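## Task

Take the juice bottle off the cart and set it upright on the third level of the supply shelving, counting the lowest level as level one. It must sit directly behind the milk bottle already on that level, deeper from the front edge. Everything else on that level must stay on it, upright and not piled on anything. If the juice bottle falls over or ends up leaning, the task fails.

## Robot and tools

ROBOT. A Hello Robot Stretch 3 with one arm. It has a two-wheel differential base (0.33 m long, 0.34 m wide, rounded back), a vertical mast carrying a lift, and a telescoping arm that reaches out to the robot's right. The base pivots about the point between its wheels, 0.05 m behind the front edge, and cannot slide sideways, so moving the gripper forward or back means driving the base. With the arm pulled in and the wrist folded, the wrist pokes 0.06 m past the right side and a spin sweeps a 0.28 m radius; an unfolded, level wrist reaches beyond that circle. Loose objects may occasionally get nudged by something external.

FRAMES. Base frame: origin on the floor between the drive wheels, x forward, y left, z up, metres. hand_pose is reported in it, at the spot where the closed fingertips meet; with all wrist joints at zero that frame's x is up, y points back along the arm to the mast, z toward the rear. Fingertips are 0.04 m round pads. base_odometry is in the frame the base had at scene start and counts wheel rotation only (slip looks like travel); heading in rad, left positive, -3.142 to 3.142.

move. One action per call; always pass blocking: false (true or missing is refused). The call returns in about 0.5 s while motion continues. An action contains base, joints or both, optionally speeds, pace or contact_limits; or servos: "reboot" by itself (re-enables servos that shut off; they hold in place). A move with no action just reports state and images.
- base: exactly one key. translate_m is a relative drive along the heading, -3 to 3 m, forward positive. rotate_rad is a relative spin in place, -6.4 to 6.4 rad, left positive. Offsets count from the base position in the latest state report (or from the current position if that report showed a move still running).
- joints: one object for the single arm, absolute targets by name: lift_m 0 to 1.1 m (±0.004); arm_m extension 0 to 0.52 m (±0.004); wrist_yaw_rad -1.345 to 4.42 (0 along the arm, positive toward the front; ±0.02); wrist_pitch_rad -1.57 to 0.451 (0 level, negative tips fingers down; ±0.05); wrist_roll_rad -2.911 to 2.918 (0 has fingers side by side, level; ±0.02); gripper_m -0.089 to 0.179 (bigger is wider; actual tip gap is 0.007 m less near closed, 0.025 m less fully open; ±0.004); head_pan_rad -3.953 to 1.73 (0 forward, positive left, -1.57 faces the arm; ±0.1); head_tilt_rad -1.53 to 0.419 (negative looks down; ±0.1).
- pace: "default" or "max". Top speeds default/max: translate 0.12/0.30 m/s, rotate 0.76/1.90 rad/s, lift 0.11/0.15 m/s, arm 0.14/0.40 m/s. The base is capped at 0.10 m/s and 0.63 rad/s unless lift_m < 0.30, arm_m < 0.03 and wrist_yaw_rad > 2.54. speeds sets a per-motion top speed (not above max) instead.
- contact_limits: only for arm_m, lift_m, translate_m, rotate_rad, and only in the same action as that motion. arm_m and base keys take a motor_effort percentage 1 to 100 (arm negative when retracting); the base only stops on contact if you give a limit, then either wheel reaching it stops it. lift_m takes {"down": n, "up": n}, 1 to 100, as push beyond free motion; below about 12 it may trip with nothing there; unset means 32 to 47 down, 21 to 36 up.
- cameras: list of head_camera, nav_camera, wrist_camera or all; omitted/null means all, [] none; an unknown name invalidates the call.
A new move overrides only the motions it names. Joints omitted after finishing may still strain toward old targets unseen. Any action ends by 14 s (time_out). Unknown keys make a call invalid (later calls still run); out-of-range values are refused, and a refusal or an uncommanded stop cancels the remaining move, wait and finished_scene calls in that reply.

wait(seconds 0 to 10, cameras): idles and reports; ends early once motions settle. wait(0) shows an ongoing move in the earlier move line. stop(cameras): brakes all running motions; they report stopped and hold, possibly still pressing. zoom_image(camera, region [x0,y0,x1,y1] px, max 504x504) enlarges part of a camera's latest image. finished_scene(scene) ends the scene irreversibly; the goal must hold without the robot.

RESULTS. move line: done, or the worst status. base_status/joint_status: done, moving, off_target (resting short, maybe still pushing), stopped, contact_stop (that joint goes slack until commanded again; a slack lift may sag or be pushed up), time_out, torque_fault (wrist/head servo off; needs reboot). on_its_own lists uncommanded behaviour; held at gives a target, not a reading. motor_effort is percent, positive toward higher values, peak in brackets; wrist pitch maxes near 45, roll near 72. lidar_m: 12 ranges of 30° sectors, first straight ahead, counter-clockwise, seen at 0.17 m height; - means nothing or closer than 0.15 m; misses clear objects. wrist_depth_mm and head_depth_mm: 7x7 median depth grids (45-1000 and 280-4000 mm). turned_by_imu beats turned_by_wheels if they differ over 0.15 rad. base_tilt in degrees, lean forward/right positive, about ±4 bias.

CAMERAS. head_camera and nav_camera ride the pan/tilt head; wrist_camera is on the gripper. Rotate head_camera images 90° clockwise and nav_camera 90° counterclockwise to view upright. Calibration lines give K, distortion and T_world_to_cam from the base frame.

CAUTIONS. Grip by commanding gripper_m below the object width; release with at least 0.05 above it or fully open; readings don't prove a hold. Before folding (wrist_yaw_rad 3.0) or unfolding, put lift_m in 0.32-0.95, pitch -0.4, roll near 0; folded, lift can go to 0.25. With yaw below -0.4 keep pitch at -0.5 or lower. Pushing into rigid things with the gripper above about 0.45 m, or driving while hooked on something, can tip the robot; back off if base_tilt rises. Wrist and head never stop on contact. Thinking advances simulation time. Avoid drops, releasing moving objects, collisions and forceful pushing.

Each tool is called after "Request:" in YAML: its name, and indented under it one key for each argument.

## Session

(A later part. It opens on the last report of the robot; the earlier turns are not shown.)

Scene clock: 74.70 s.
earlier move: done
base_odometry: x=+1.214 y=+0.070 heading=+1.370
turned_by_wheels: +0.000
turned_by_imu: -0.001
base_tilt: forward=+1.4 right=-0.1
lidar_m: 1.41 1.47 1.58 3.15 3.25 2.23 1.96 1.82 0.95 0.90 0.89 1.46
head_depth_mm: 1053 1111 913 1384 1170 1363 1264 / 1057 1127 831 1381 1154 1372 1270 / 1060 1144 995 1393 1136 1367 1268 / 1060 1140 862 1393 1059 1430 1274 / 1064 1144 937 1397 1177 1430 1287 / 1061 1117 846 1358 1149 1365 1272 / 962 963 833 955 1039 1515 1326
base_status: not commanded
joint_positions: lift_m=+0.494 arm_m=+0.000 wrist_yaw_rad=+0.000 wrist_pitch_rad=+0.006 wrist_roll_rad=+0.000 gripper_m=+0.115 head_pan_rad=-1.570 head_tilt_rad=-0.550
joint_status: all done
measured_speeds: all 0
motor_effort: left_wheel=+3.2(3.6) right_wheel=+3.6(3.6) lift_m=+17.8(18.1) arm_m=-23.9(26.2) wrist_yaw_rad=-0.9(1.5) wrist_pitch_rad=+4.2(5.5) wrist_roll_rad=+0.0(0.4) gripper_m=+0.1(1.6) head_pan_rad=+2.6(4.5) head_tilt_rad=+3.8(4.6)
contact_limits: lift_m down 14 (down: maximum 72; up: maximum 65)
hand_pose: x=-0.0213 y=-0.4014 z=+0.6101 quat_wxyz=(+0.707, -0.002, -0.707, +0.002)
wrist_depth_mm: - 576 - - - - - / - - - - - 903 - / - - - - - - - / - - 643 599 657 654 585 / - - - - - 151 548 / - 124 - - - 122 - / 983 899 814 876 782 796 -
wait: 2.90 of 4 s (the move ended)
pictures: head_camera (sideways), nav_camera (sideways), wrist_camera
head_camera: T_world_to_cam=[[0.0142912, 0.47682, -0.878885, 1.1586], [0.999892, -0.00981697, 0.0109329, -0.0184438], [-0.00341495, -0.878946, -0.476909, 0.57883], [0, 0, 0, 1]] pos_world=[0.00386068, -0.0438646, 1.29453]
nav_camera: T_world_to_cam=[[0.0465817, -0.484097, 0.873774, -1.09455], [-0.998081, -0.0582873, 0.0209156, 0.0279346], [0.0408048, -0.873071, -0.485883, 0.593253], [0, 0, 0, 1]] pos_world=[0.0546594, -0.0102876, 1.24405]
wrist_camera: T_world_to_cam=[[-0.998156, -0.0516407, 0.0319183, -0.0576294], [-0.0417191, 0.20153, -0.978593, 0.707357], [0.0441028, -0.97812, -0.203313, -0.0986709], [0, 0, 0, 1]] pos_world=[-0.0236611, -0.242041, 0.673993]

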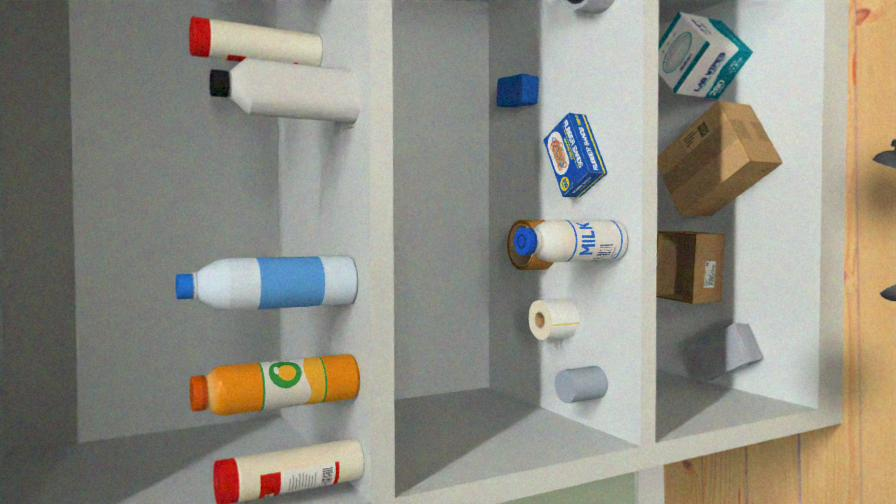

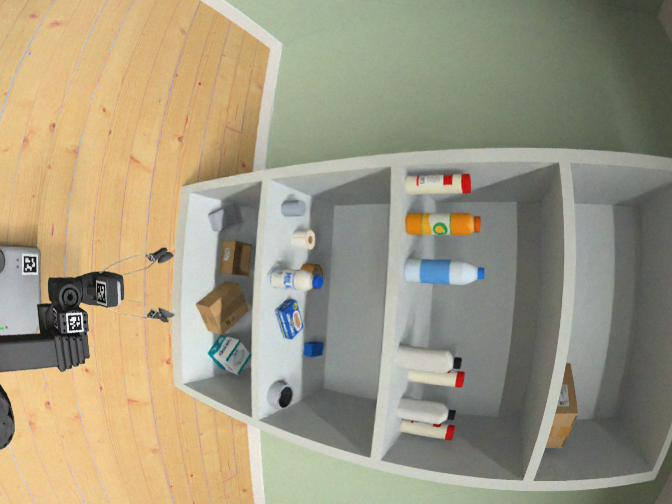

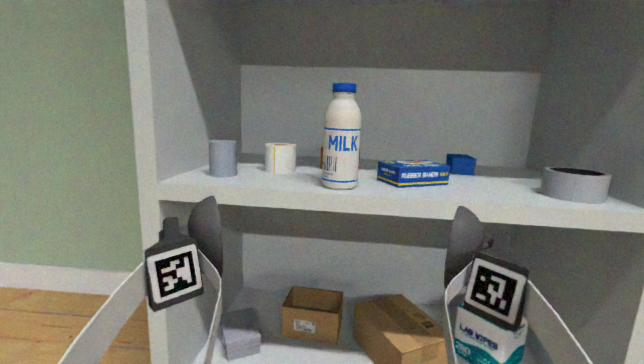

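Request:
move:
  base: {"rotate_rad":-0.839}
  joints: {"lift_m":0.8,"wrist_pitch_rad":-0.36,"gripper_m":0.125}
  blocking: false
  cameras: []

Request:
wait:
  seconds: 6
  cameras: []

Request:
move:
  base: {"translate_m":-1.3}
  blocking: false
  cameras: []

Request:
wait:
  seconds: 10
  cameras: []

Request:
wait:
  seconds: 6
  cameras: []

Request:
move:
  base: {"translate_m":-0.48}
  blocking: false
  cameras: []

Request:
wait:
  seconds: 8
  cameras: []

Request:
move:
  base: {"rotate_rad":-0.731}
  blocking: false
  cameras: []

Request:
wait:
  seconds: 6

Scene clock: 76.10 s.
move: moving
base_odometry: x=+1.214 y=+0.070 heading=+1.275
turned_by_wheels: -0.096
turned_by_imu: -0.097
base_tilt: forward=+1.2 right=-0.5
lidar_m: 1.41 1.44 1.53 3.14 3.19 2.23 1.96 1.98 0.95 0.91 0.89 1.50
head_depth_mm: 1081 1147 902 1341 1144 1387 1281 / 1072 1132 918 1385 1172 1411 1285 / 1063 1145 857 1393 1134 1368 1283 / 1062 1149 1006 1394 1095 1411 1269 / 1058 1115 837 1375 1143 1411 1272 / 1048 1129 940 1381 1149 1420 1272 / 1047 1105 838 1197 1103 1140 1264
base_status: rotate_rad moving
joint_positions: lift_m=+0.519 arm_m=+0.000 wrist_yaw_rad=+0.000 wrist_pitch_rad=-0.336 wrist_roll_rad=+0.000 gripper_m=+0.125 head_pan_rad=-1.570 head_tilt_rad=-0.550
joint_status: lift_m moving; wrist_pitch_rad moving; gripper_m moving
measured_speeds: translate_m=+0.000 rotate_rad=-0.370 lift_m=+0.097 arm_m=+0.000 wrist_yaw_rad=+0.000 wrist_pitch_rad=-0.576 wrist_roll_rad=+0.000 head_pan_rad=+0.000 head_tilt_rad=+0.000
motor_effort: left_wheel=+10.3(11.0) right_wheel=-10.0(10.0) lift_m=+36.7(36.7) arm_m=-24.0(25.2) wrist_yaw_rad=-0.7(1.4) wrist_pitch_rad=+3.6(3.9) wrist_roll_rad=-0.1(0.2) gripper_m=-1.1(47.3) head_pan_rad=+2.1(3.8) head_tilt_rad=+3.9(4.6)
hand_pose: x=-0.0214 y=-0.3790 z=+0.5508 quat_wxyz=(+0.697, +0.118, -0.697, -0.118)
wrist_depth_mm: 527 580 696 551 674 844 - / - 570 586 569 614 556 556 / - - - - - - - / - - - - - - - / - 159 864 910 839 146 - / 836 125 791 789 - 127 877 / 721 700 726 723 731 716 758

Scene clock: 79.20 s.
earlier move: done
base_odometry: x=+1.214 y=+0.070 heading=+0.532
turned_by_wheels: -0.743
turned_by_imu: -0.753
base_tilt: forward=+1.5 right=-0.3
lidar_m: 1.47 1.41 1.41 1.54 2.29 3.14 2.29 2.23 1.96 0.96 0.91 0.89
head_depth_mm: 2155 2316 2457 2590 2008 1583 1309 / 2097 2330 2584 2680 1981 1586 1285 / 1855 2020 2239 2432 2007 1586 349 / 1661 1796 1948 2157 2011 1584 1289 / 1501 1613 1738 1899 1956 1592 1258 / 1364 1463 1552 1076 1153 1334 1294 / 778 846 918 1112 1141 1344 1245
base_status: done
joint_positions: lift_m=+0.800 arm_m=+0.000 wrist_yaw_rad=+0.000 wrist_pitch_rad=-0.374 wrist_roll_rad=+0.000 gripper_m=+0.125 head_pan_rad=-1.570 head_tilt_rad=-0.550
joint_status: all done
measured_speeds: all 0
motor_effort: left_wheel=+6.6(11.6) right_wheel=-7.9(10.3) lift_m=+33.4(39.6) arm_m=-24.0(25.3) wrist_yaw_rad=-1.4(1.7) wrist_pitch_rad=+2.7(4.2) wrist_roll_rad=+0.2(0.4) gripper_m=-0.4(47.3) head_pan_rad=+2.8(3.9) head_tilt_rad=+3.7(4.6)
hand_pose: x=-0.0214 y=-0.3746 z=+0.8226 quat_wxyz=(+0.695, +0.132, -0.694, -0.132)
wrist_depth_mm: 809 904 - - - - - / 827 - - - - - - / 840 922 - - - - - / 674 725 867 - - - - / 624 643 - - - - - / - 125 - - - 127 - / - 903 946 - - 966 -
wait: 3.10 of 6 s (the move ended)

Scene clock: 79.70 s.
move: moving
base_odometry: x=+1.201 y=+0.062 heading=+0.532
turned_by_wheels: +0.000
turned_by_imu: +0.000
base_tilt: forward=+1.9 right=+0.0
lidar_m: 1.49 1.42 1.42 1.53 2.28 3.12 2.28 2.22 1.95 0.96 0.92 0.90
head_depth_mm: 2140 2308 2453 2572 1990 1586 1311 / 2121 2352 2583 2709 2020 1590 1280 / 1872 2049 2283 2480 2024 1595 350 / 1669 1807 1969 2174 2010 1592 1278 / 1515 1624 1764 1916 1975 1607 1258 / 1379 1475 1588 1677 1147 1325 1291 / 786 848 910 1094 1155 1364 1257
base_status: translate_m moving
joint_positions: lift_m=+0.800 arm_m=+0.000 wrist_yaw_rad=+0.000 wrist_pitch_rad=-0.374 wrist_roll_rad=+0.000 gripper_m=+0.125 head_pan_rad=-1.570 head_tilt_rad=-0.550
joint_status: not commanded
measured_speeds: translate_m=-0.058 rotate_rad=+0.000 lift_m=+0.000 arm_m=+0.000 wrist_yaw_rad=+0.000 wrist_pitch_rad=+0.000 wrist_roll_rad=+0.000 head_pan_rad=+0.000 head_tilt_rad=+0.000
motor_effort: left_wheel=-4.0(5.4) right_wheel=-11.3(11.3) lift_m=+32.3(33.4) arm_m=-24.4(25.1) wrist_yaw_rad=-0.9(1.2) wrist_pitch_rad=+3.3(3.6) wrist_roll_rad=+0.1(0.3) gripper_m=-0.1(1.6) head_pan_rad=+2.9(3.7) head_tilt_rad=+3.4(3.9)
hand_pose: x=-0.0214 y=-0.3746 z=+0.8226 quat_wxyz=(+0.695, +0.132, -0.694, -0.132)
wrist_depth_mm: 808 - - - - - - / 843 - - - - - - / 851 918 - - - - - / 681 747 - - - - - / 628 653 - - - - - / - 125 - - - 127 - / 834 911 969 - - 979 -

Scene clock: 89.70 s.
earlier move: moving
base_odometry: x=+0.345 y=-0.442 heading=+0.532
turned_by_wheels: +0.000
turned_by_imu: -0.005
base_tilt: forward=+1.3 right=-0.5
lidar_m: 1.87 2.10 1.81 2.17 2.39 2.39 1.47 1.29 1.67 1.51 2.06 1.56
head_depth_mm: 1515 1622 1743 1882 1935 1580 1308 / 1628 1747 1881 1939 1922 1583 1287 / 1752 1902 2077 1820 1849 1587 350 / 1901 2079 2266 1978 1967 1588 1280 / 2064 2280 2500 2611 2026 1598 1258 / 2182 2324 2481 2574 2030 1595 1320 / 2012 2113 2251 2401 2022 1597 1330
base_status: translate_m moving
joint_positions: lift_m=+0.800 arm_m=+0.000 wrist_yaw_rad=+0.000 wrist_pitch_rad=-0.374 wrist_roll_rad=+0.000 gripper_m=+0.125 head_pan_rad=-1.570 head_tilt_rad=-0.550
joint_status: not commanded
measured_speeds: translate_m=-0.100 rotate_rad=+0.000 lift_m=+0.000 arm_m=+0.000 wrist_yaw_rad=+0.000 wrist_pitch_rad=+0.000 wrist_roll_rad=+0.000 head_pan_rad=+0.000 head_tilt_rad=+0.000
motor_effort: left_wheel=-1.2(7.2) right_wheel=-11.7(13.2) lift_m=+17.3(33.4) arm_m=-20.2(25.1) wrist_yaw_rad=-0.3(1.5) wrist_pitch_rad=+3.0(4.0) wrist_roll_rad=-0.1(0.7) gripper_m=-0.3(1.8) head_pan_rad=+2.5(4.2) head_tilt_rad=+3.1(4.2)
hand_pose: x=-0.0214 y=-0.3746 z=+0.8226 quat_wxyz=(+0.695, +0.132, -0.694, -0.132)
wrist_depth_mm: - - - - - - - / - - - - - - - / - - - - - - - / - - - - - - - / - - - - - - - / - 125 - - - 127 - / 942 968 - - - 970 -
wait: 10.00 s; no rest

Scene clock: 93.33 s.
earlier move: done
base_odometry: x=+0.094 y=-0.590 heading=+0.532
turned_by_wheels: +0.000
turned_by_imu: -0.001
base_tilt: forward=+1.4 right=-0.1
lidar_m: 2.17 2.30 1.98 2.23 2.18 2.17 1.76 1.05 1.47 1.49 2.28 1.80
head_depth_mm: 1335 1432 1534 1663 1792 1578 1307 / 1423 1531 1665 1812 1916 1578 1282 / 1533 1671 1811 1943 2021 1589 350 / 1666 1814 1993 1826 1869 1589 1286 / 1821 1985 2219 1882 1945 1601 1260 / 1999 2234 2471 2645 2028 1609 1328 / 2157 2320 2490 2627 2032 1605 1325
base_status: done
joint_positions: lift_m=+0.800 arm_m=+0.000 wrist_yaw_rad=+0.000 wrist_pitch_rad=-0.374 wrist_roll_rad=+0.000 gripper_m=+0.125 head_pan_rad=-1.570 head_tilt_rad=-0.550
joint_status: not commanded
measured_speeds: all 0
motor_effort: left_wheel=+1.5(7.2) right_wheel=-7.3(13.2) lift_m=+17.3(33.4) arm_m=-19.5(25.1) wrist_yaw_rad=-1.2(1.5) wrist_pitch_rad=+3.1(4.0) wrist_roll_rad=+0.1(0.7) gripper_m=-0.2(1.8) head_pan_rad=+2.3(4.2) head_tilt_rad=+3.0(4.2)
hand_pose: x=-0.0214 y=-0.3746 z=+0.8226 quat_wxyz=(+0.695, +0.132, -0.694, -0.132)
wrist_depth_mm: - - - - - - 965 / - - - - - - - / - - - - - - - / - - - - - - - / - - - - - - - / - 125 - - - 127 - / 955 965 - - - 963 -
wait: 3.63 of 6 s (the move ended)

Scene clock: 93.83 s.
move: moving
base_odometry: x=+0.081 y=-0.597 heading=+0.532
turned_by_wheels: +0.000
turned_by_imu: +0.000
base_tilt: forward=+1.5 right=-0.6
lidar_m: 2.18 2.31 1.99 2.24 2.16 2.15 1.74 1.04 1.46 1.50 2.28 1.81
head_depth_mm: 1327 1417 1512 1634 1775 1580 1306 / 1421 1521 1649 1797 1907 1581 1279 / 1525 1657 1792 1944 2011 1582 349 / 1665 1802 1984 1849 1874 1593 1286 / 1797 1985 2197 1886 1915 1589 1261 / 1971 2205 2472 2619 2023 1599 1323 / 2164 2344 2522 2616 2019 1610 1324
base_status: translate_m moving
joint_positions: lift_m=+0.800 arm_m=+0.000 wrist_yaw_rad=+0.000 wrist_pitch_rad=-0.374 wrist_roll_rad=+0.000 gripper_m=+0.125 head_pan_rad=-1.570 head_tilt_rad=-0.550
joint_status: not commanded
measured_speeds: translate_m=-0.058 rotate_rad=+0.000 lift_m=+0.000 arm_m=+0.000 wrist_yaw_rad=+0.000 wrist_pitch_rad=+0.000 wrist_roll_rad=+0.000 head_pan_rad=+0.000 head_tilt_rad=+0.000
motor_effort: left_wheel=-3.4(5.8) right_wheel=-11.6(11.6) lift_m=+17.2(17.4) arm_m=-19.5(20.3) wrist_yaw_rad=-0.4(1.5) wrist_pitch_rad=+3.2(3.4) wrist_roll_rad=+0.3(0.3) gripper_m=+0.3(0.8) head_pan_rad=+1.8(3.0) head_tilt_rad=+2.9(3.2)
hand_pose: x=-0.0214 y=-0.3746 z=+0.8226 quat_wxyz=(+0.695, +0.132, -0.694, -0.132)
wrist_depth_mm: - - - - - - 938 / - - - - - - 975 / - - - - - - - / - - - - - - - / - - - - - - - / - 125 - - - 127 - / 946 971 - - - 971 -

Scene clock: 99.27 s.
earlier move: done
base_odometry: x=-0.320 y=-0.833 heading=+0.532
turned_by_wheels: +0.000
turned_by_imu: -0.002
base_tilt: forward=+1.3 right=-0.1
lidar_m: 2.65 2.31 2.30 2.55 1.82 1.81 1.36 0.71 0.71 1.30 1.58 2.23
head_depth_mm: 1030 1103 1183 1286 1397 1486 1283 / 1105 1185 1278 1395 1535 1583 1278 / 1192 1285 1403 1549 1697 1586 349 / 1287 1410 1536 1714 1866 1595 1291 / 1408 1549 1700 1900 2008 1595 1256 / 1549 1711 1936 1890 1885 1598 1320 / 1720 1929 2193 1821 1873 1609 1323
base_status: done
joint_positions: lift_m=+0.800 arm_m=+0.000 wrist_yaw_rad=+0.000 wrist_pitch_rad=-0.374 wrist_roll_rad=+0.000 gripper_m=+0.125 head_pan_rad=-1.570 head_tilt_rad=-0.550
joint_status: not commanded
measured_speeds: all 0
motor_effort: left_wheel=-3.3(6.9) right_wheel=-1.9(13.1) lift_m=+17.6(17.8) arm_m=-17.2(20.5) wrist_yaw_rad=-0.8(1.8) wrist_pitch_rad=+3.1(3.8) wrist_roll_rad=+0.1(0.5) gripper_m=-0.2(1.7) head_pan_rad=+1.5(3.6) head_tilt_rad=+2.3(3.2)
hand_pose: x=-0.0214 y=-0.3746 z=+0.8226 quat_wxyz=(+0.695, +0.132, -0.694, -0.132)
wrist_depth_mm: - - - - - 819 703 / - - - - - 866 736 / - - - - - 918 759 / - - - - - 955 566 / - - - - - 914 744 / - 125 - - - 127 - / 963 953 - - - 844 105
wait: 5.43 of 8 s (the move ended)

Scene clock: 99.77 s.
move: moving
base_odometry: x=-0.320 y=-0.833 heading=+0.436
turned_by_wheels: -0.096
turned_by_imu: -0.097
base_tilt: forward=+1.3 right=-0.3
lidar_m: 2.45 2.65 2.30 2.48 1.83 1.81 1.44 0.72 0.71 1.24 1.58 2.22
head_depth_mm: 994 1061 1145 1246 1338 1407 1122 / 1049 1129 1222 1337 1466 1531 1275 / 1122 1215 1320 1457 1610 1579 350 / 1196 1302 1428 1586 1774 1590 1282 / 1286 1407 1560 1745 1908 1592 1255 / 1392 1532 1721 1894 1960 1600 1321 / 1508 1678 1911 1806 1820 1594 1324
base_status: rotate_rad moving
joint_positions: lift_m=+0.800 arm_m=+0.000 wrist_yaw_rad=+0.000 wrist_pitch_rad=-0.374 wrist_roll_rad=+0.000 gripper_m=+0.125 head_pan_rad=-1.570 head_tilt_rad=-0.550
joint_status: not commanded
measured_speeds: translate_m=+0.000 rotate_rad=-0.370 lift_m=+0.000 arm_m=+0.000 wrist_yaw_rad=+0.000 wrist_pitch_rad=+0.000 wrist_roll_rad=+0.000 head_pan_rad=+0.000 head_tilt_rad=+0.000
motor_effort: left_wheel=+10.5(11.1) right_wheel=-10.2(11.2) lift_m=+17.7(17.7) arm_m=-17.3(18.1) wrist_yaw_rad=-0.6(1.2) wrist_pitch_rad=+3.0(3.5) wrist_roll_rad=-0.3(0.3) gripper_m=-0.1(1.0) head_pan_rad=+1.5(2.4) head_tilt_rad=+2.6(2.8)
hand_pose: x=-0.0214 y=-0.3746 z=+0.8226 quat_wxyz=(+0.695, +0.132, -0.694, -0.132)
wrist_depth_mm: - - - - 942 796 693 / - - - - - 837 706 / - - - - - 896 627 / - - - - - 943 538 / - - - - - 151 754 / - 125 - - - 125 - / 962 964 - - - 831 105

Scene clock: 101.53 s.
earlier move: done
base_odometry: x=-0.320 y=-0.833 heading=-0.199
turned_by_wheels: -0.635
turned_by_imu: -0.645
base_tilt: forward=+1.2 right=-0.1
lidar_m: 2.47 2.22 2.72 2.30 2.40 1.88 1.81 1.60 0.74 0.71 1.19 1.58
head_depth_mm: 956 1041 1146 1267 1357 1510 1308 / 957 1037 1135 1221 1015 1104 1176 / 953 1038 1136 1202 1007 1130 350 / 952 1033 1134 1198 984 1136 1212 / 956 1035 1135 1198 1026 1104 1182 / 952 1036 1131 1247 1354 1504 1315 / 952 1030 1124 1255 1387 1517 1325
base_status: done
joint_positions: lift_m=+0.800 arm_m=+0.000 wrist_yaw_rad=+0.000 wrist_pitch_rad=-0.374 wrist_roll_rad=+0.000 gripper_m=+0.125 head_pan_rad=-1.570 head_tilt_rad=-0.550
joint_status: not commanded
measured_speeds: all 0
motor_effort: left_wheel=+6.7(11.4) right_wheel=-8.2(11.2) lift_m=+17.6(17.9) arm_m=-17.5(18.1) wrist_yaw_rad=-1.3(1.5) wrist_pitch_rad=+3.6(3.6) wrist_roll_rad=-0.1(0.4) gripper_m=+0.1(1.2) head_pan_rad=+2.0(2.9) head_tilt_rad=+2.2(3.0)
hand_pose: x=-0.0214 y=-0.3746 z=+0.8226 quat_wxyz=(+0.695, +0.132, -0.694, -0.132)
wrist_depth_mm: 880 844 829 811 789 793 780 / 949 915 886 783 842 855 831 / - - 678 680 705 877 913 / - - - 933 924 - 974 / - - 644 - - - - / - 125 - 958 953 127 - / 949 959 956 898 881 975 -
wait: 1.77 of 6 s (the move ended)
pictures: head_camera (sideways), nav_camera (sideways), wrist_camera
head_camera: T_world_to_cam=[[0.0142912, 0.47682, -0.878885, 1.1586], [0.999892, -0.00981697, 0.0109329, -0.0184438], [-0.00341495, -0.878946, -0.476909, 0.57883], [0, 0, 0, 1]] pos_world=[0.00386068, -0.0438646, 1.29453]
nav_camera: T_world_to_cam=[[0.0465817, -0.484097, 0.873774, -1.09455], [-0.998081, -0.0582873, 0.0209156, 0.0279346], [0.0408048, -0.873071, -0.485883, 0.593253], [0, 0, 0, 1]] pos_world=[0.0546594, -0.0102876, 1.24405]
wrist_camera: T_world_to_cam=[[-0.998169, -0.0595512, 0.0106362, -0.0485378], [-0.0417221, 0.550393, -0.833863, 0.921494], [0.0438035, -0.832779, -0.55187, 0.311815], [0, 0, 0, 1]] pos_world=[-0.0236609, -0.250401, 0.940997]

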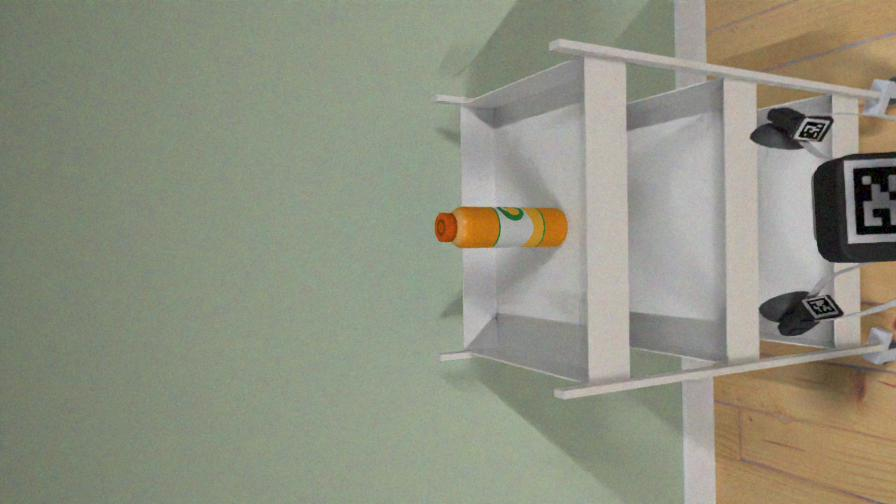

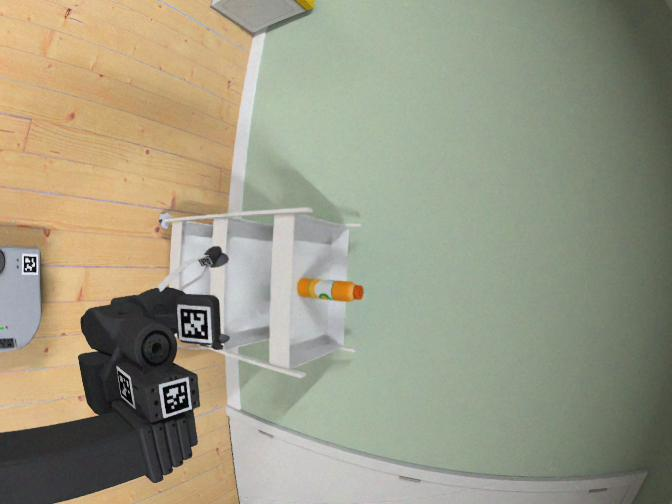

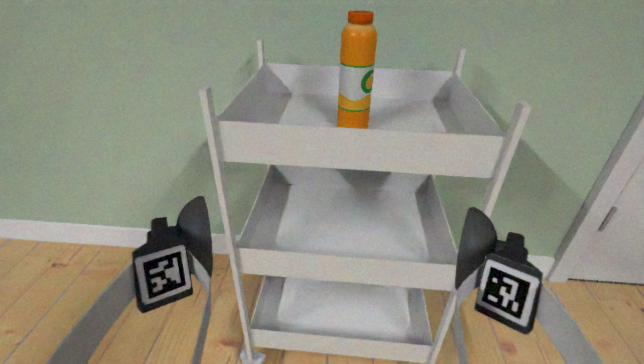

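Request:
move:
  base: {"translate_m":-0.028}
  joints: {"arm_m":0.38,"gripper_m":0.115}
  blocking: false
  cameras: []

Request:
wait:
  seconds: 6
  cameras: ["wrist_camera"]

Scene clock: 102.87 s.
move: moving
base_odometry: x=-0.335 y=-0.830 heading=-0.199
turned_by_wheels: +0.000
turned_by_imu: +0.000
base_tilt: forward=+1.4 right=-0.3
lidar_m: 2.48 2.24 2.72 2.30 2.39 1.86 1.80 1.60 0.74 0.71 0.73 1.59
head_depth_mm: 955 1040 1132 1259 1389 1536 1308 / 956 1035 1136 1216 1010 1100 1211 / 950 1044 1138 1203 1018 1131 334 / 956 1037 1130 1199 981 1135 353 / 954 1035 1138 1201 1020 1106 1172 / 956 1035 1127 1253 1325 1501 1298 / 952 1031 1127 1244 1393 1515 1320
base_status: translate_m moving
joint_positions: lift_m=+0.800 arm_m=+0.018 wrist_yaw_rad=+0.000 wrist_pitch_rad=-0.375 wrist_roll_rad=+0.000 gripper_m=+0.115 head_pan_rad=-1.570 head_tilt_rad=-0.550
joint_status: arm_m moving; gripper_m moving
measured_speeds: translate_m=-0.056 rotate_rad=+0.000 lift_m=+0.000 arm_m=+0.068 wrist_yaw_rad=+0.000 wrist_pitch_rad=+0.000 wrist_roll_rad=+0.000 head_pan_rad=+0.000 head_tilt_rad=+0.000
motor_effort: left_wheel=-4.7(5.7) right_wheel=-9.6(10.8) lift_m=+17.7(17.9) arm_m=+24.8(25.8) wrist_yaw_rad=-1.3(1.3) wrist_pitch_rad=+3.4(3.8) wrist_roll_rad=-0.1(0.3) gripper_m=-1.3(47.4) head_pan_rad=+1.5(2.6) head_tilt_rad=+2.0(2.7)
hand_pose: x=-0.0214 y=-0.3923 z=+0.8225 quat_wxyz=(+0.695, +0.132, -0.694, -0.132)
wrist_depth_mm: 857 831 803 794 789 771 758 / 936 905 859 584 832 844 839 / - - 608 641 678 873 896 / - - - 923 903 - 951 / - - 157 - - - - / - 125 902 953 943 128 - / 974 947 948 866 886 958 -

Scene clock: 106.37 s.
earlier move: done
base_odometry: x=-0.347 y=-0.828 heading=-0.199
turned_by_wheels: +0.000
turned_by_imu: -0.001
base_tilt: forward=+1.2 right=-0.1
lidar_m: 2.48 2.25 2.71 2.30 2.39 1.85 1.78 1.59 0.74 0.71 0.74 1.60
head_depth_mm: 958 1037 1137 1254 1362 334 298 / 954 1038 1136 1215 461 997 1222 / 952 1035 1134 1151 570 1135 1222 / 955 1035 1134 1197 860 1136 1225 / 953 1037 1132 1196 1022 1103 1229 / 953 1033 1127 1230 1018 1489 1289 / 952 1037 1130 1248 1391 1509 1319
base_status: done
joint_positions: lift_m=+0.800 arm_m=+0.380 wrist_yaw_rad=+0.000 wrist_pitch_rad=-0.375 wrist_roll_rad=+0.000 gripper_m=+0.115 head_pan_rad=-1.570 head_tilt_rad=-0.550
joint_status: all done
measured_speeds: all 0
motor_effort: left_wheel=-1.4(5.7) right_wheel=-5.6(10.8) lift_m=+18.1(18.1) arm_m=+24.5(26.5) wrist_yaw_rad=-1.4(1.4) wrist_pitch_rad=+3.2(3.9) wrist_roll_rad=-0.3(0.4) gripper_m=+0.1(47.4) head_pan_rad=+1.4(2.9) head_tilt_rad=+2.6(2.7)
hand_pose: x=-0.0214 y=-0.7546 z=+0.8225 quat_wxyz=(+0.695, +0.132, -0.694, -0.132)
wrist_depth_mm: 503 496 480 472 465 456 450 / 550 532 529 501 500 491 488 / 604 579 557 231 542 530 526 / 670 455 489 255 470 463 570 / 738 329 377 285 409 342 617 / 286 123 332 321 334 128 319 / - 287 294 296 297 285 253
wait: 3.50 of 6 s (the move ended)
wrist_camera: T_world_to_cam=[[-0.998168, -0.059557, 0.0106202, -0.0711559], [-0.0417241, 0.550624, -0.83371, 1.13065], [0.0438056, -0.832626, -0.552101, -0.00432657], [0, 0, 0, 1]] pos_world=[-0.0236609, -0.630401, 0.940997]

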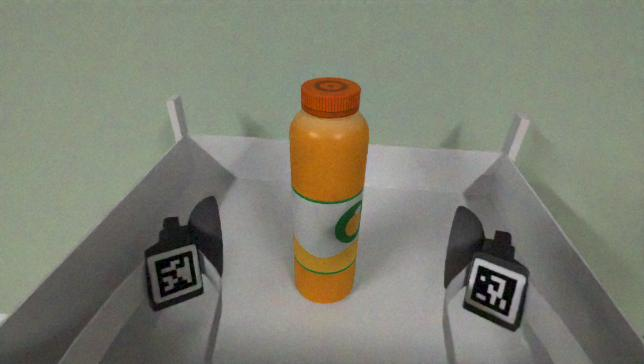

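Request:
move:
  base: {"translate_m":0.007}
  blocking: false
  cameras: []

Request:
wait:
  seconds: 3
  cameras: []

Request:
move:
  joints: {"arm_m":0.497,"lift_m":0.78}
  speeds: {"arm_m":0.1}
  blocking: false
  cameras: []

Request:
wait:
  seconds: 4
  cameras: ["wrist_camera"]

Request:
move:
  joints: {"lift_m":0.725}
  speeds: {"lift_m":0.06}
  contact_limits: {"lift_m":{"down":15}}
  blocking: false
  cameras: []

Request:
wait:
  seconds: 4
  cameras: ["wrist_camera"]

Scene clock: 107.67 s.
move: moving
base_odometry: x=-0.340 y=-0.829 heading=-0.198
turned_by_wheels: +0.000
turned_by_imu: +0.000
base_tilt: forward=+1.3 right=-0.4
lidar_m: 2.48 2.25 2.71 2.30 2.39 1.85 1.79 1.60 0.74 0.71 0.73 1.60
head_depth_mm: 960 1040 1140 1250 1357 335 298 / 955 1035 1128 1220 460 995 1234 / 955 1038 1135 1153 570 1135 1220 / 952 1034 1134 1198 860 1137 1228 / 954 1036 1130 1198 1028 1106 1211 / 956 1031 1128 1232 1098 1497 1317 / 950 1033 1132 1239 1396 1518 1325
base_status: translate_m moving
joint_positions: lift_m=+0.800 arm_m=+0.380 wrist_yaw_rad=+0.000 wrist_pitch_rad=-0.375 wrist_roll_rad=+0.000 gripper_m=+0.115 head_pan_rad=-1.570 head_tilt_rad=-0.550
joint_status: not commanded
measured_speeds: translate_m=+0.001 rotate_rad=+0.000 lift_m=+0.000 arm_m=+0.000 wrist_yaw_rad=+0.000 wrist_pitch_rad=+0.000 wrist_roll_rad=+0.000 head_pan_rad=+0.000 head_tilt_rad=+0.000
motor_effort: left_wheel=+4.1(8.0) right_wheel=+2.5(5.9) lift_m=+17.9(18.1) arm_m=+24.7(25.3) wrist_yaw_rad=-1.4(1.4) wrist_pitch_rad=+3.5(3.6) wrist_roll_rad=-0.3(0.3) gripper_m=-0.5(1.2) head_pan_rad=+1.5(2.3) head_tilt_rad=+1.6(2.5)
hand_pose: x=-0.0214 y=-0.7546 z=+0.8225 quat_wxyz=(+0.695, +0.132, -0.694, -0.132)
wrist_depth_mm: 502 492 483 474 466 456 445 / 547 534 524 499 504 493 484 / 605 595 550 231 536 531 526 / 663 624 481 249 470 457 574 / 740 319 376 283 408 355 615 / 290 124 330 322 333 128 326 / - 286 295 297 299 286 261

Scene clock: 107.93 s.
earlier move: done
base_odometry: x=-0.340 y=-0.829 heading=-0.198
turned_by_wheels: +0.000
turned_by_imu: +0.000
base_tilt: forward=+1.2 right=-0.1
lidar_m: 2.48 2.24 2.70 2.30 2.39 1.86 1.79 1.60 0.74 0.71 0.73 1.60
head_depth_mm: 955 1046 1139 1254 1357 334 299 / 951 1039 1135 1216 460 996 1237 / 956 1036 1134 1149 568 1135 1227 / 954 1034 1128 1193 865 1139 1224 / 950 1037 1129 1197 1024 1103 1210 / 950 1034 1127 1235 1097 1492 1317 / 950 1032 1127 1250 1396 1522 1327
base_status: done
joint_positions: lift_m=+0.800 arm_m=+0.380 wrist_yaw_rad=+0.000 wrist_pitch_rad=-0.375 wrist_roll_rad=+0.000 gripper_m=+0.115 head_pan_rad=-1.570 head_tilt_rad=-0.550
joint_status: not commanded
measured_speeds: all 0
motor_effort: left_wheel=+3.9(8.0) right_wheel=+1.4(5.9) lift_m=+18.0(18.1) arm_m=+24.5(25.3) wrist_yaw_rad=-0.8(1.4) wrist_pitch_rad=+3.5(4.1) wrist_roll_rad=+0.2(0.3) gripper_m=-0.1(1.4) head_pan_rad=+2.0(2.5) head_tilt_rad=+2.0(2.5)
hand_pose: x=-0.0214 y=-0.7546 z=+0.8225 quat_wxyz=(+0.695, +0.132, -0.694, -0.132)
wrist_depth_mm: 498 494 482 478 462 456 447 / 545 535 523 500 502 491 483 / 604 585 549 231 533 530 524 / 667 623 486 250 471 457 572 / 755 321 375 283 409 355 622 / 290 124 330 322 334 128 308 / - 286 295 296 298 284 261
wait: 0.27 of 3 s (the move ended)

Scene clock: 108.43 s.
move: moving
base_odometry: x=-0.340 y=-0.829 heading=-0.198
turned_by_wheels: +0.000
turned_by_imu: +0.000
base_tilt: forward=+1.3 right=-0.1
lidar_m: 2.48 2.24 2.71 2.30 2.39 1.86 1.79 1.59 0.73 0.71 0.73 1.60
head_depth_mm: 958 1042 1140 1256 1380 355 309 / 954 1036 1138 1218 470 1000 1224 / 954 1039 1133 1200 575 1133 1228 / 953 1036 1134 1196 861 1136 1228 / 951 1035 1132 1199 1019 1103 1210 / 952 1033 1135 1229 1096 1496 1322 / 950 1037 1133 1247 1390 1514 1325
base_status: not commanded
joint_positions: lift_m=+0.782 arm_m=+0.398 wrist_yaw_rad=+0.000 wrist_pitch_rad=-0.375 wrist_roll_rad=+0.000 gripper_m=+0.115 head_pan_rad=-1.570 head_tilt_rad=-0.550
joint_status: lift_m moving; arm_m moving
measured_speeds: translate_m=+0.000 rotate_rad=+0.000 lift_m=-0.029 arm_m=+0.068 wrist_yaw_rad=+0.000 wrist_pitch_rad=+0.000 wrist_roll_rad=+0.000 head_pan_rad=+0.000 head_tilt_rad=+0.000
motor_effort: left_wheel=+3.8(4.2) right_wheel=+1.2(1.8) lift_m=+14.5(20.5) arm_m=+24.7(26.0) wrist_yaw_rad=-0.9(1.3) wrist_pitch_rad=+3.6(3.6) wrist_roll_rad=+0.0(0.3) gripper_m=+0.2(1.5) head_pan_rad=+1.7(2.7) head_tilt_rad=+1.8(2.5)
hand_pose: x=-0.0214 y=-0.7723 z=+0.8042 quat_wxyz=(+0.695, +0.132, -0.694, -0.132)
wrist_depth_mm: 489 476 471 462 451 441 435 / 535 520 512 214 490 479 472 / 586 571 462 212 511 508 512 / 649 408 463 232 448 432 557 / 721 318 354 260 381 355 589 / 263 123 312 302 323 128 290 / - 268 277 278 281 268 261

Scene clock: 110.10 s.
earlier move: done
base_odometry: x=-0.340 y=-0.829 heading=-0.198
turned_by_wheels: +0.000
turned_by_imu: +0.000
base_tilt: forward=+1.3 right=-0.1
lidar_m: 2.47 2.25 2.71 2.30 2.39 1.86 1.79 1.60 0.74 0.71 0.73 1.60
head_depth_mm: 961 1037 1134 1258 1356 359 297 / 952 1038 1139 1217 474 998 1207 / 952 1036 1137 660 978 1132 1221 / 955 1036 1133 946 979 1138 1224 / 955 1037 1130 1193 1023 1103 1210 / 952 1035 1132 1234 1102 1495 1327 / 950 1033 1129 1246 1388 1514 1329
base_status: not commanded
joint_positions: lift_m=+0.780 arm_m=+0.497 wrist_yaw_rad=+0.000 wrist_pitch_rad=-0.375 wrist_roll_rad=+0.000 gripper_m=+0.115 head_pan_rad=-1.570 head_tilt_rad=-0.550
joint_status: all done
measured_speeds: all 0
motor_effort: left_wheel=+3.9(4.2) right_wheel=+1.1(1.8) lift_m=+19.9(24.8) arm_m=+24.6(27.4) wrist_yaw_rad=-1.1(1.3) wrist_pitch_rad=+3.2(3.8) wrist_roll_rad=-0.3(0.6) gripper_m=-0.9(1.5) head_pan_rad=+1.7(3.6) head_tilt_rad=+2.0(2.6)
hand_pose: x=-0.0214 y=-0.8716 z=+0.8025 quat_wxyz=(+0.695, +0.132, -0.694, -0.132)
wrist_depth_mm: 391 383 374 365 360 352 347 / 424 416 406 400 390 380 373 / 469 447 445 130 418 418 403 / 518 379 367 117 352 439 435 / 557 316 151 121 147 351 466 / 260 123 298 133 300 128 294 / - 265 273 154 276 263 264
wait: 1.67 of 4 s (the move ended)
wrist_camera: T_world_to_cam=[[-0.998169, -0.059555, 0.0106147, -0.0779051], [-0.0417221, 0.550694, -0.833664, 1.1784], [0.0438034, -0.83258, -0.55217, -0.112688], [0, 0, 0, 1]] pos_world=[-0.0236609, -0.747401, 0.920997]

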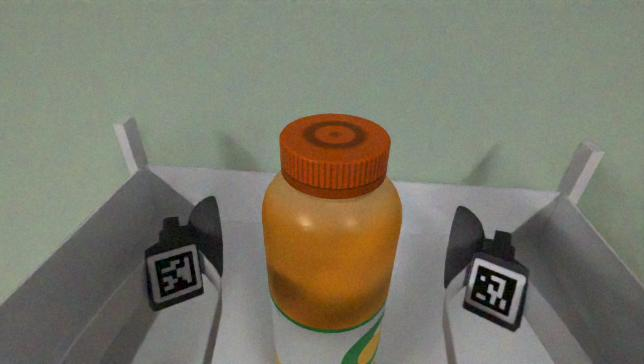

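Scene clock: 110.60 s.
move: moving
base_odometry: x=-0.340 y=-0.829 heading=-0.198
turned_by_wheels: +0.000
turned_by_imu: +0.000
base_tilt: forward=+1.4 right=-0.1
lidar_m: 2.48 2.24 2.71 2.30 2.40 1.86 1.79 1.60 0.74 0.71 0.74 1.60
head_depth_mm: 954 1039 1139 1262 1378 406 309 / 955 1036 1140 1220 506 419 1177 / 956 1036 1132 673 877 1132 1223 / 953 1039 1136 1162 974 1132 1222 / 954 1037 1132 1202 1024 1107 1212 / 953 1037 1131 1229 1093 1498 1324 / 949 1034 1129 1242 1396 1521 1322
base_status: not commanded
joint_positions: lift_m=+0.759 arm_m=+0.497 wrist_yaw_rad=+0.000 wrist_pitch_rad=-0.375 wrist_roll_rad=+0.000 gripper_m=+0.115 head_pan_rad=-1.570 head_tilt_rad=-0.550
joint_status: lift_m moving
measured_speeds: translate_m=+0.000 rotate_rad=+0.000 lift_m=-0.060 arm_m=+0.000 wrist_yaw_rad=+0.000 wrist_pitch_rad=+0.000 wrist_roll_rad=+0.000 head_pan_rad=+0.000 head_tilt_rad=+0.000
motor_effort: left_wheel=+3.7(4.1) right_wheel=+1.6(1.6) lift_m=+18.4(20.7) arm_m=+24.2(25.5) wrist_yaw_rad=-0.8(1.6) wrist_pitch_rad=+3.2(3.8) wrist_roll_rad=+0.1(0.4) gripper_m=+0.6(1.6) head_pan_rad=+1.7(2.5) head_tilt_rad=+2.1(2.5)
contact_limits: lift_m down 15 (down: maximum 72; up: maximum 65)
hand_pose: x=-0.0214 y=-0.8716 z=+0.7813 quat_wxyz=(+0.695, +0.132, -0.694, -0.132)
wrist_depth_mm: 390 382 375 364 362 352 346 / 423 413 403 122 386 382 376 / 469 443 442 105 417 417 398 / 511 356 359 110 341 344 426 / 272 316 151 118 146 343 300 / 262 124 276 133 279 128 280 / - 246 253 154 255 244 253

Scene clock: 111.60 s.
earlier move: done
base_odometry: x=-0.340 y=-0.829 heading=-0.198
turned_by_wheels: +0.000
turned_by_imu: +0.000
base_tilt: forward=+1.4 right=-0.2
lidar_m: 2.48 2.24 2.71 2.30 2.40 1.86 1.79 1.59 0.74 0.71 0.73 1.60
head_depth_mm: 959 1041 1136 1257 1385 1505 353 / 957 1040 1140 1224 577 452 1155 / 954 1037 1140 1202 865 1130 1213 / 954 1036 1134 1200 876 1138 1228 / 951 1028 1134 1197 1021 1104 1213 / 952 1028 1132 1228 1096 1494 1325 / 949 1033 1132 1248 1391 1523 1331
base_status: not commanded
joint_positions: lift_m=+0.725 arm_m=+0.497 wrist_yaw_rad=+0.000 wrist_pitch_rad=-0.375 wrist_roll_rad=+0.000 gripper_m=+0.115 head_pan_rad=-1.570 head_tilt_rad=-0.550
joint_status: all done
measured_speeds: all 0
motor_effort: left_wheel=+3.8(4.3) right_wheel=+0.8(1.6) lift_m=+17.2(20.7) arm_m=+25.3(25.5) wrist_yaw_rad=-0.8(1.6) wrist_pitch_rad=+3.0(3.8) wrist_roll_rad=+0.0(0.4) gripper_m=-1.3(1.7) head_pan_rad=+1.0(2.9) head_tilt_rad=+1.4(2.5)
contact_limits: lift_m down 15 (down: maximum 72; up: maximum 65)
hand_pose: x=-0.0214 y=-0.8716 z=+0.7475 quat_wxyz=(+0.695, +0.132, -0.694, -0.132)
wrist_depth_mm: 390 382 373 90 349 353 347 / 427 406 397 90 378 382 370 / 463 334 338 95 110 402 397 / 268 332 348 107 333 332 303 / 261 291 150 118 147 291 282 / 245 125 241 133 238 128 255 / - 209 209 153 218 208 220
wait: 1.00 of 4 s (the move ended)
wrist_camera: T_world_to_cam=[[-0.998169, -0.059555, 0.0106147, -0.0773213], [-0.0417221, 0.550694, -0.833664, 1.13255], [0.0438034, -0.83258, -0.55217, -0.143057], [0, 0, 0, 1]] pos_world=[-0.0236609, -0.747401, 0.865997]

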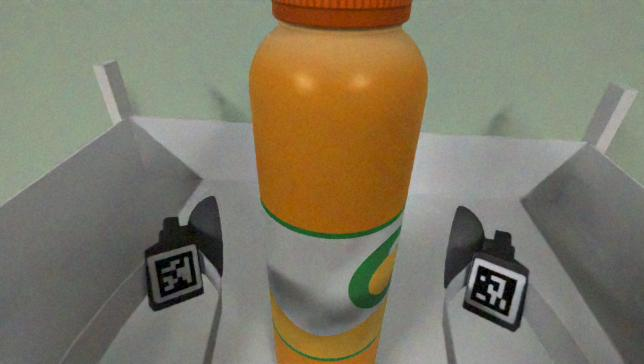

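Request:
move:
  joints: {"gripper_m":0.042}
  blocking: false
  cameras: []

Request:
wait:
  seconds: 3
  cameras: []

Request:
move:
  joints: {"lift_m":0.89}
  speeds: {"lift_m":0.08}
  blocking: false
  cameras: []

Request:
wait:
  seconds: 4
  cameras: ["wrist_camera"]

Request:
move:
  joints: {"arm_m":0.0}
  speeds: {"arm_m":0.2}
  blocking: false
  cameras: []

Request:
wait:
  seconds: 6
  cameras: ["wrist_camera"]

Scene clock: 112.63 s.
move: moving
base_odometry: x=-0.340 y=-0.829 heading=-0.198
turned_by_wheels: +0.000
turned_by_imu: +0.000
base_tilt: forward=+1.4 right=-0.3
lidar_m: 2.48 2.25 2.70 2.30 2.39 1.86 1.79 1.60 0.74 0.71 0.73 1.60
head_depth_mm: 959 1037 1132 1259 1386 1509 353 / 953 1040 1136 1211 577 452 1152 / 953 1037 1137 1195 862 1130 1225 / 955 1036 1134 1197 876 1133 1233 / 953 1034 1130 1196 1022 1107 1214 / 952 1031 1137 1231 1098 1486 1317 / 952 1032 1136 1249 1390 1534 1316
base_status: not commanded
joint_positions: lift_m=+0.725 arm_m=+0.497 wrist_yaw_rad=+0.000 wrist_pitch_rad=-0.375 wrist_roll_rad=+0.000 gripper_m=+0.078 head_pan_rad=-1.570 head_tilt_rad=-0.550
joint_status: gripper_m moving
measured_speeds: all 0
motor_effort: left_wheel=+3.9(4.1) right_wheel=+1.2(1.6) lift_m=+16.9(17.2) arm_m=+24.2(25.4) wrist_yaw_rad=-0.5(1.7) wrist_pitch_rad=+3.1(3.8) wrist_roll_rad=-0.1(0.4) gripper_m=-77.2(79.0) head_pan_rad=+1.0(2.2) head_tilt_rad=+1.9(2.2)
contact_limits: lift_m down 15 (down: maximum 72; up: maximum 65)
hand_pose: x=-0.0214 y=-0.8716 z=+0.7475 quat_wxyz=(+0.695, +0.132, -0.694, -0.132)
wrist_depth_mm: 389 384 377 91 350 352 347 / 426 406 396 90 379 381 369 / 464 334 337 95 109 405 396 / 268 332 343 107 333 333 301 / 258 294 151 118 147 301 281 / 240 235 136 133 134 246 254 / 220 204 216 154 213 208 221

Scene clock: 113.40 s.
earlier move: done
base_odometry: x=-0.340 y=-0.829 heading=-0.198
turned_by_wheels: +0.000
turned_by_imu: +0.000
base_tilt: forward=+1.4 right=-0.2
lidar_m: 2.47 2.25 2.71 2.30 2.40 1.85 1.79 1.60 0.74 0.71 0.73 1.60
head_depth_mm: 958 1042 1135 1261 1382 1500 353 / 958 1038 1137 1222 577 451 1156 / 953 1036 1136 1201 860 1136 1230 / 954 1034 1131 1198 873 1134 1226 / 957 1032 1133 1197 1026 1103 1214 / 949 1029 1132 1232 1096 1503 1322 / 952 1035 1126 1246 1394 1515 1327
base_status: not commanded
joint_positions: lift_m=+0.725 arm_m=+0.497 wrist_yaw_rad=+0.001 wrist_pitch_rad=-0.375 wrist_roll_rad=+0.000 gripper_m=+0.042 head_pan_rad=-1.570 head_tilt_rad=-0.550
joint_status: all done
measured_speeds: all 0
motor_effort: left_wheel=+3.9(4.1) right_wheel=+0.9(1.6) lift_m=+17.9(17.9) arm_m=+22.4(25.4) wrist_yaw_rad=-1.9(2.6) wrist_pitch_rad=+3.0(3.8) wrist_roll_rad=-0.1(0.4) gripper_m=-7.6(81.3) head_pan_rad=+1.8(2.5) head_tilt_rad=+2.1(2.3)
contact_limits: lift_m down 15 (down: maximum 72; up: maximum 65)
hand_pose: x=-0.0212 y=-0.8716 z=+0.7475 quat_wxyz=(+0.695, +0.132, -0.694, -0.132)
wrist_depth_mm: 391 382 376 90 352 352 346 / 426 408 399 89 375 384 369 / 465 337 336 95 109 400 396 / 265 332 344 107 332 332 303 / 259 292 151 117 136 302 282 / 239 254 131 133 130 254 254 / 214 204 210 152 212 213 220
wait: 0.77 of 3 s (the move ended)

Scene clock: 113.90 s.
move: moving
base_odometry: x=-0.340 y=-0.829 heading=-0.198
turned_by_wheels: +0.000
turned_by_imu: +0.000
base_tilt: forward=+1.3 right=-0.2
lidar_m: 2.47 2.24 2.72 2.30 2.39 1.86 1.79 1.60 0.74 0.71 0.73 1.59
head_depth_mm: 955 1039 1136 1261 1374 1478 323 / 958 1040 1138 1215 529 438 1178 / 952 1030 1139 697 875 1133 1227 / 956 1036 1130 1166 876 1134 1224 / 954 1036 1132 1200 1020 1104 1212 / 950 1030 1130 1229 1095 1494 1323 / 953 1033 1129 1243 1390 1517 1323
base_status: not commanded
joint_positions: lift_m=+0.749 arm_m=+0.497 wrist_yaw_rad=+0.001 wrist_pitch_rad=-0.421 wrist_roll_rad=+0.000 gripper_m=+0.042 head_pan_rad=-1.570 head_tilt_rad=-0.550
joint_status: lift_m moving
measured_speeds: translate_m=+0.000 rotate_rad=+0.000 lift_m=+0.080 arm_m=+0.000 wrist_yaw_rad=+0.000 wrist_pitch_rad=+0.000 wrist_roll_rad=+0.000 head_pan_rad=+0.000 head_tilt_rad=+0.000
motor_effort: left_wheel=+3.8(4.2) right_wheel=+0.9(1.8) lift_m=+38.9(41.4) arm_m=+20.9(23.3) wrist_yaw_rad=-1.7(2.1) wrist_pitch_rad=+12.2(12.8) wrist_roll_rad=-0.3(0.4) gripper_m=-7.5(8.7) head_pan_rad=+0.7(2.4) head_tilt_rad=+1.2(2.2)
hand_pose: x=-0.0212 y=-0.8660 z=+0.7612 quat_wxyz=(+0.692, +0.148, -0.691, -0.148)
wrist_depth_mm: 397 387 382 96 350 357 348 / 433 409 411 94 102 385 374 / 477 343 346 99 113 414 401 / 269 331 343 110 341 338 303 / 259 298 152 120 136 304 283 / 247 255 131 133 130 260 254 / 223 213 225 148 220 222 228

Scene clock: 116.13 s.
earlier move: done
base_odometry: x=-0.340 y=-0.829 heading=-0.198
turned_by_wheels: +0.000
turned_by_imu: -0.001
base_tilt: forward=+1.3 right=-0.3
lidar_m: 2.48 2.24 2.72 2.30 2.39 1.86 1.79 1.59 0.74 0.71 0.73 1.60
head_depth_mm: 956 1042 1140 1207 306 1496 1306 / 957 1038 1106 434 974 1101 1241 / 957 1037 623 1146 1019 1134 1228 / 953 1036 1103 910 1019 1137 1224 / 954 1034 1129 1195 1018 1106 1207 / 954 1031 1127 1221 1096 1491 1321 / 950 1029 1130 1248 1391 1521 1322
base_status: not commanded
joint_positions: lift_m=+0.890 arm_m=+0.497 wrist_yaw_rad=+0.001 wrist_pitch_rad=-0.422 wrist_roll_rad=+0.000 gripper_m=+0.042 head_pan_rad=-1.570 head_tilt_rad=-0.550
joint_status: all done
measured_speeds: all 0
motor_effort: left_wheel=+3.9(4.2) right_wheel=+1.1(1.8) lift_m=+37.2(42.5) arm_m=+14.8(23.3) wrist_yaw_rad=-2.0(2.4) wrist_pitch_rad=+11.4(12.8) wrist_roll_rad=+0.1(0.5) gripper_m=-7.4(8.7) head_pan_rad=+1.3(2.6) head_tilt_rad=+1.5(2.2)
hand_pose: x=-0.0212 y=-0.8659 z=+0.9019 quat_wxyz=(+0.692, +0.149, -0.691, -0.148)
wrist_depth_mm: 394 386 381 94 350 357 349 / 436 425 409 92 107 386 377 / 479 470 460 97 110 426 416 / 538 513 503 109 475 473 459 / 618 578 152 119 136 505 511 / 718 390 131 133 130 405 575 / 837 351 371 150 366 359 651
wait: 2.23 of 4 s (the move ended)
wrist_camera: T_world_to_cam=[[-0.998112, -0.0609047, 0.00788394, -0.0771236], [-0.0423144, 0.588983, -0.807037, 1.26722], [0.0445089, -0.805847, -0.590449, 0.00459313], [0, 0, 0, 1]] pos_world=[-0.023561, -0.747364, 1.02601]

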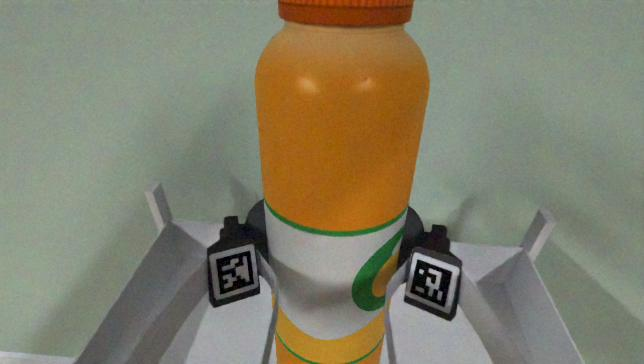

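Scene clock: 116.63 s.
move: moving
base_odometry: x=-0.340 y=-0.829 heading=-0.198
turned_by_wheels: +0.000
turned_by_imu: +0.000
base_tilt: forward=+1.4 right=-0.1
lidar_m: 2.48 2.25 2.72 2.30 2.40 1.86 1.79 1.60 0.74 0.71 0.74 1.60
head_depth_mm: 956 1041 1139 410 307 1484 1311 / 959 1038 1110 435 974 1096 1236 / 956 1035 628 1144 1018 1133 1226 / 953 1034 1105 893 1025 1135 1228 / 950 1038 1132 1193 1020 1104 1215 / 950 1035 1129 1230 1095 1498 1323 / 954 1031 1122 1251 1390 1516 1324
base_status: not commanded
joint_positions: lift_m=+0.890 arm_m=+0.479 wrist_yaw_rad=+0.001 wrist_pitch_rad=-0.423 wrist_roll_rad=+0.000 gripper_m=+0.042 head_pan_rad=-1.570 head_tilt_rad=-0.550
joint_status: arm_m moving
measured_speeds: translate_m=+0.000 rotate_rad=+0.000 lift_m=+0.000 arm_m=-0.068 wrist_yaw_rad=+0.000 wrist_pitch_rad=+0.000 wrist_roll_rad=+0.000 head_pan_rad=+0.000 head_tilt_rad=+0.000
motor_effort: left_wheel=+3.8(4.0) right_wheel=+0.9(1.3) lift_m=+36.9(37.5) arm_m=-24.5(25.6) wrist_yaw_rad=-1.6(2.1) wrist_pitch_rad=+11.7(12.4) wrist_roll_rad=-0.3(0.6) gripper_m=-8.1(8.7) head_pan_rad=+1.2(2.2) head_tilt_rad=+1.3(2.1)
hand_pose: x=-0.0212 y=-0.8481 z=+0.9017 quat_wxyz=(+0.692, +0.149, -0.691, -0.148)
wrist_depth_mm: 408 401 397 92 363 370 362 / 449 441 418 91 105 399 393 / 498 489 477 96 109 439 430 / 559 541 521 108 485 485 475 / 629 600 152 117 136 522 532 / 744 387 131 133 130 407 604 / 848 354 369 150 366 358 670

Scene clock: 120.33 s.
earlier move: done
base_odometry: x=-0.340 y=-0.829 heading=-0.198
turned_by_wheels: +0.000
turned_by_imu: -0.001
base_tilt: forward=+1.3 right=-0.2
lidar_m: 2.48 2.25 2.72 2.30 2.39 1.86 1.79 1.59 0.74 0.71 0.73 1.59
head_depth_mm: 959 1043 1135 1254 1383 1534 - / 955 1037 1139 1221 1015 1095 1234 / 954 1038 1139 1202 980 402 - / 953 1034 1134 1203 984 408 345 / 952 1036 1136 1203 1022 1106 1213 / 952 1037 1131 1234 1096 1485 1328 / 950 1031 1133 1251 1387 1514 1326
base_status: not commanded
joint_positions: lift_m=+0.890 arm_m=+0.000 wrist_yaw_rad=+0.001 wrist_pitch_rad=-0.423 wrist_roll_rad=+0.000 gripper_m=+0.042 head_pan_rad=-1.570 head_tilt_rad=-0.550
joint_status: all done
measured_speeds: all 0
motor_effort: left_wheel=+3.9(4.3) right_wheel=+0.8(1.5) lift_m=+34.4(37.5) arm_m=-23.9(26.5) wrist_yaw_rad=-1.8(2.2) wrist_pitch_rad=+12.4(12.7) wrist_roll_rad=+0.0(0.6) gripper_m=-8.3(8.7) head_pan_rad=+1.2(2.8) head_tilt_rad=+1.1(2.1)
hand_pose: x=-0.0212 y=-0.3688 z=+0.9017 quat_wxyz=(+0.692, +0.149, -0.691, -0.148)
wrist_depth_mm: 889 862 843 91 777 800 779 / 955 944 898 91 104 851 852 / - - 974 95 108 929 921 / - - 614 107 114 - - / - - 140 117 136 - - / - - 131 133 130 - - / - - - 151 917 - -
wait: 3.70 of 6 s (the move ended)
wrist_camera: T_world_to_cam=[[-0.998112, -0.0609135, 0.00782207, -0.0467919], [-0.0423177, 0.589855, -0.806399, 0.973976], [0.0445068, -0.805208, -0.591319, 0.406092], [0, 0, 0, 1]] pos_world=[-0.023561, -0.250366, 1.02591]

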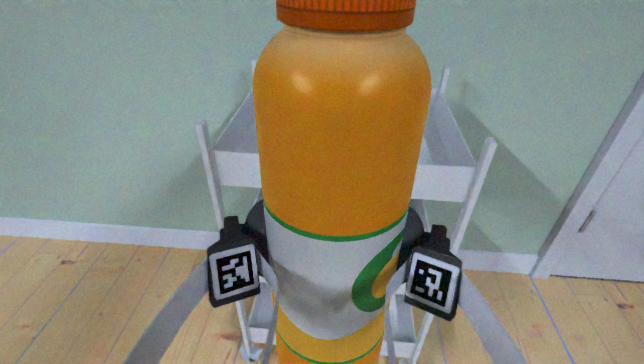

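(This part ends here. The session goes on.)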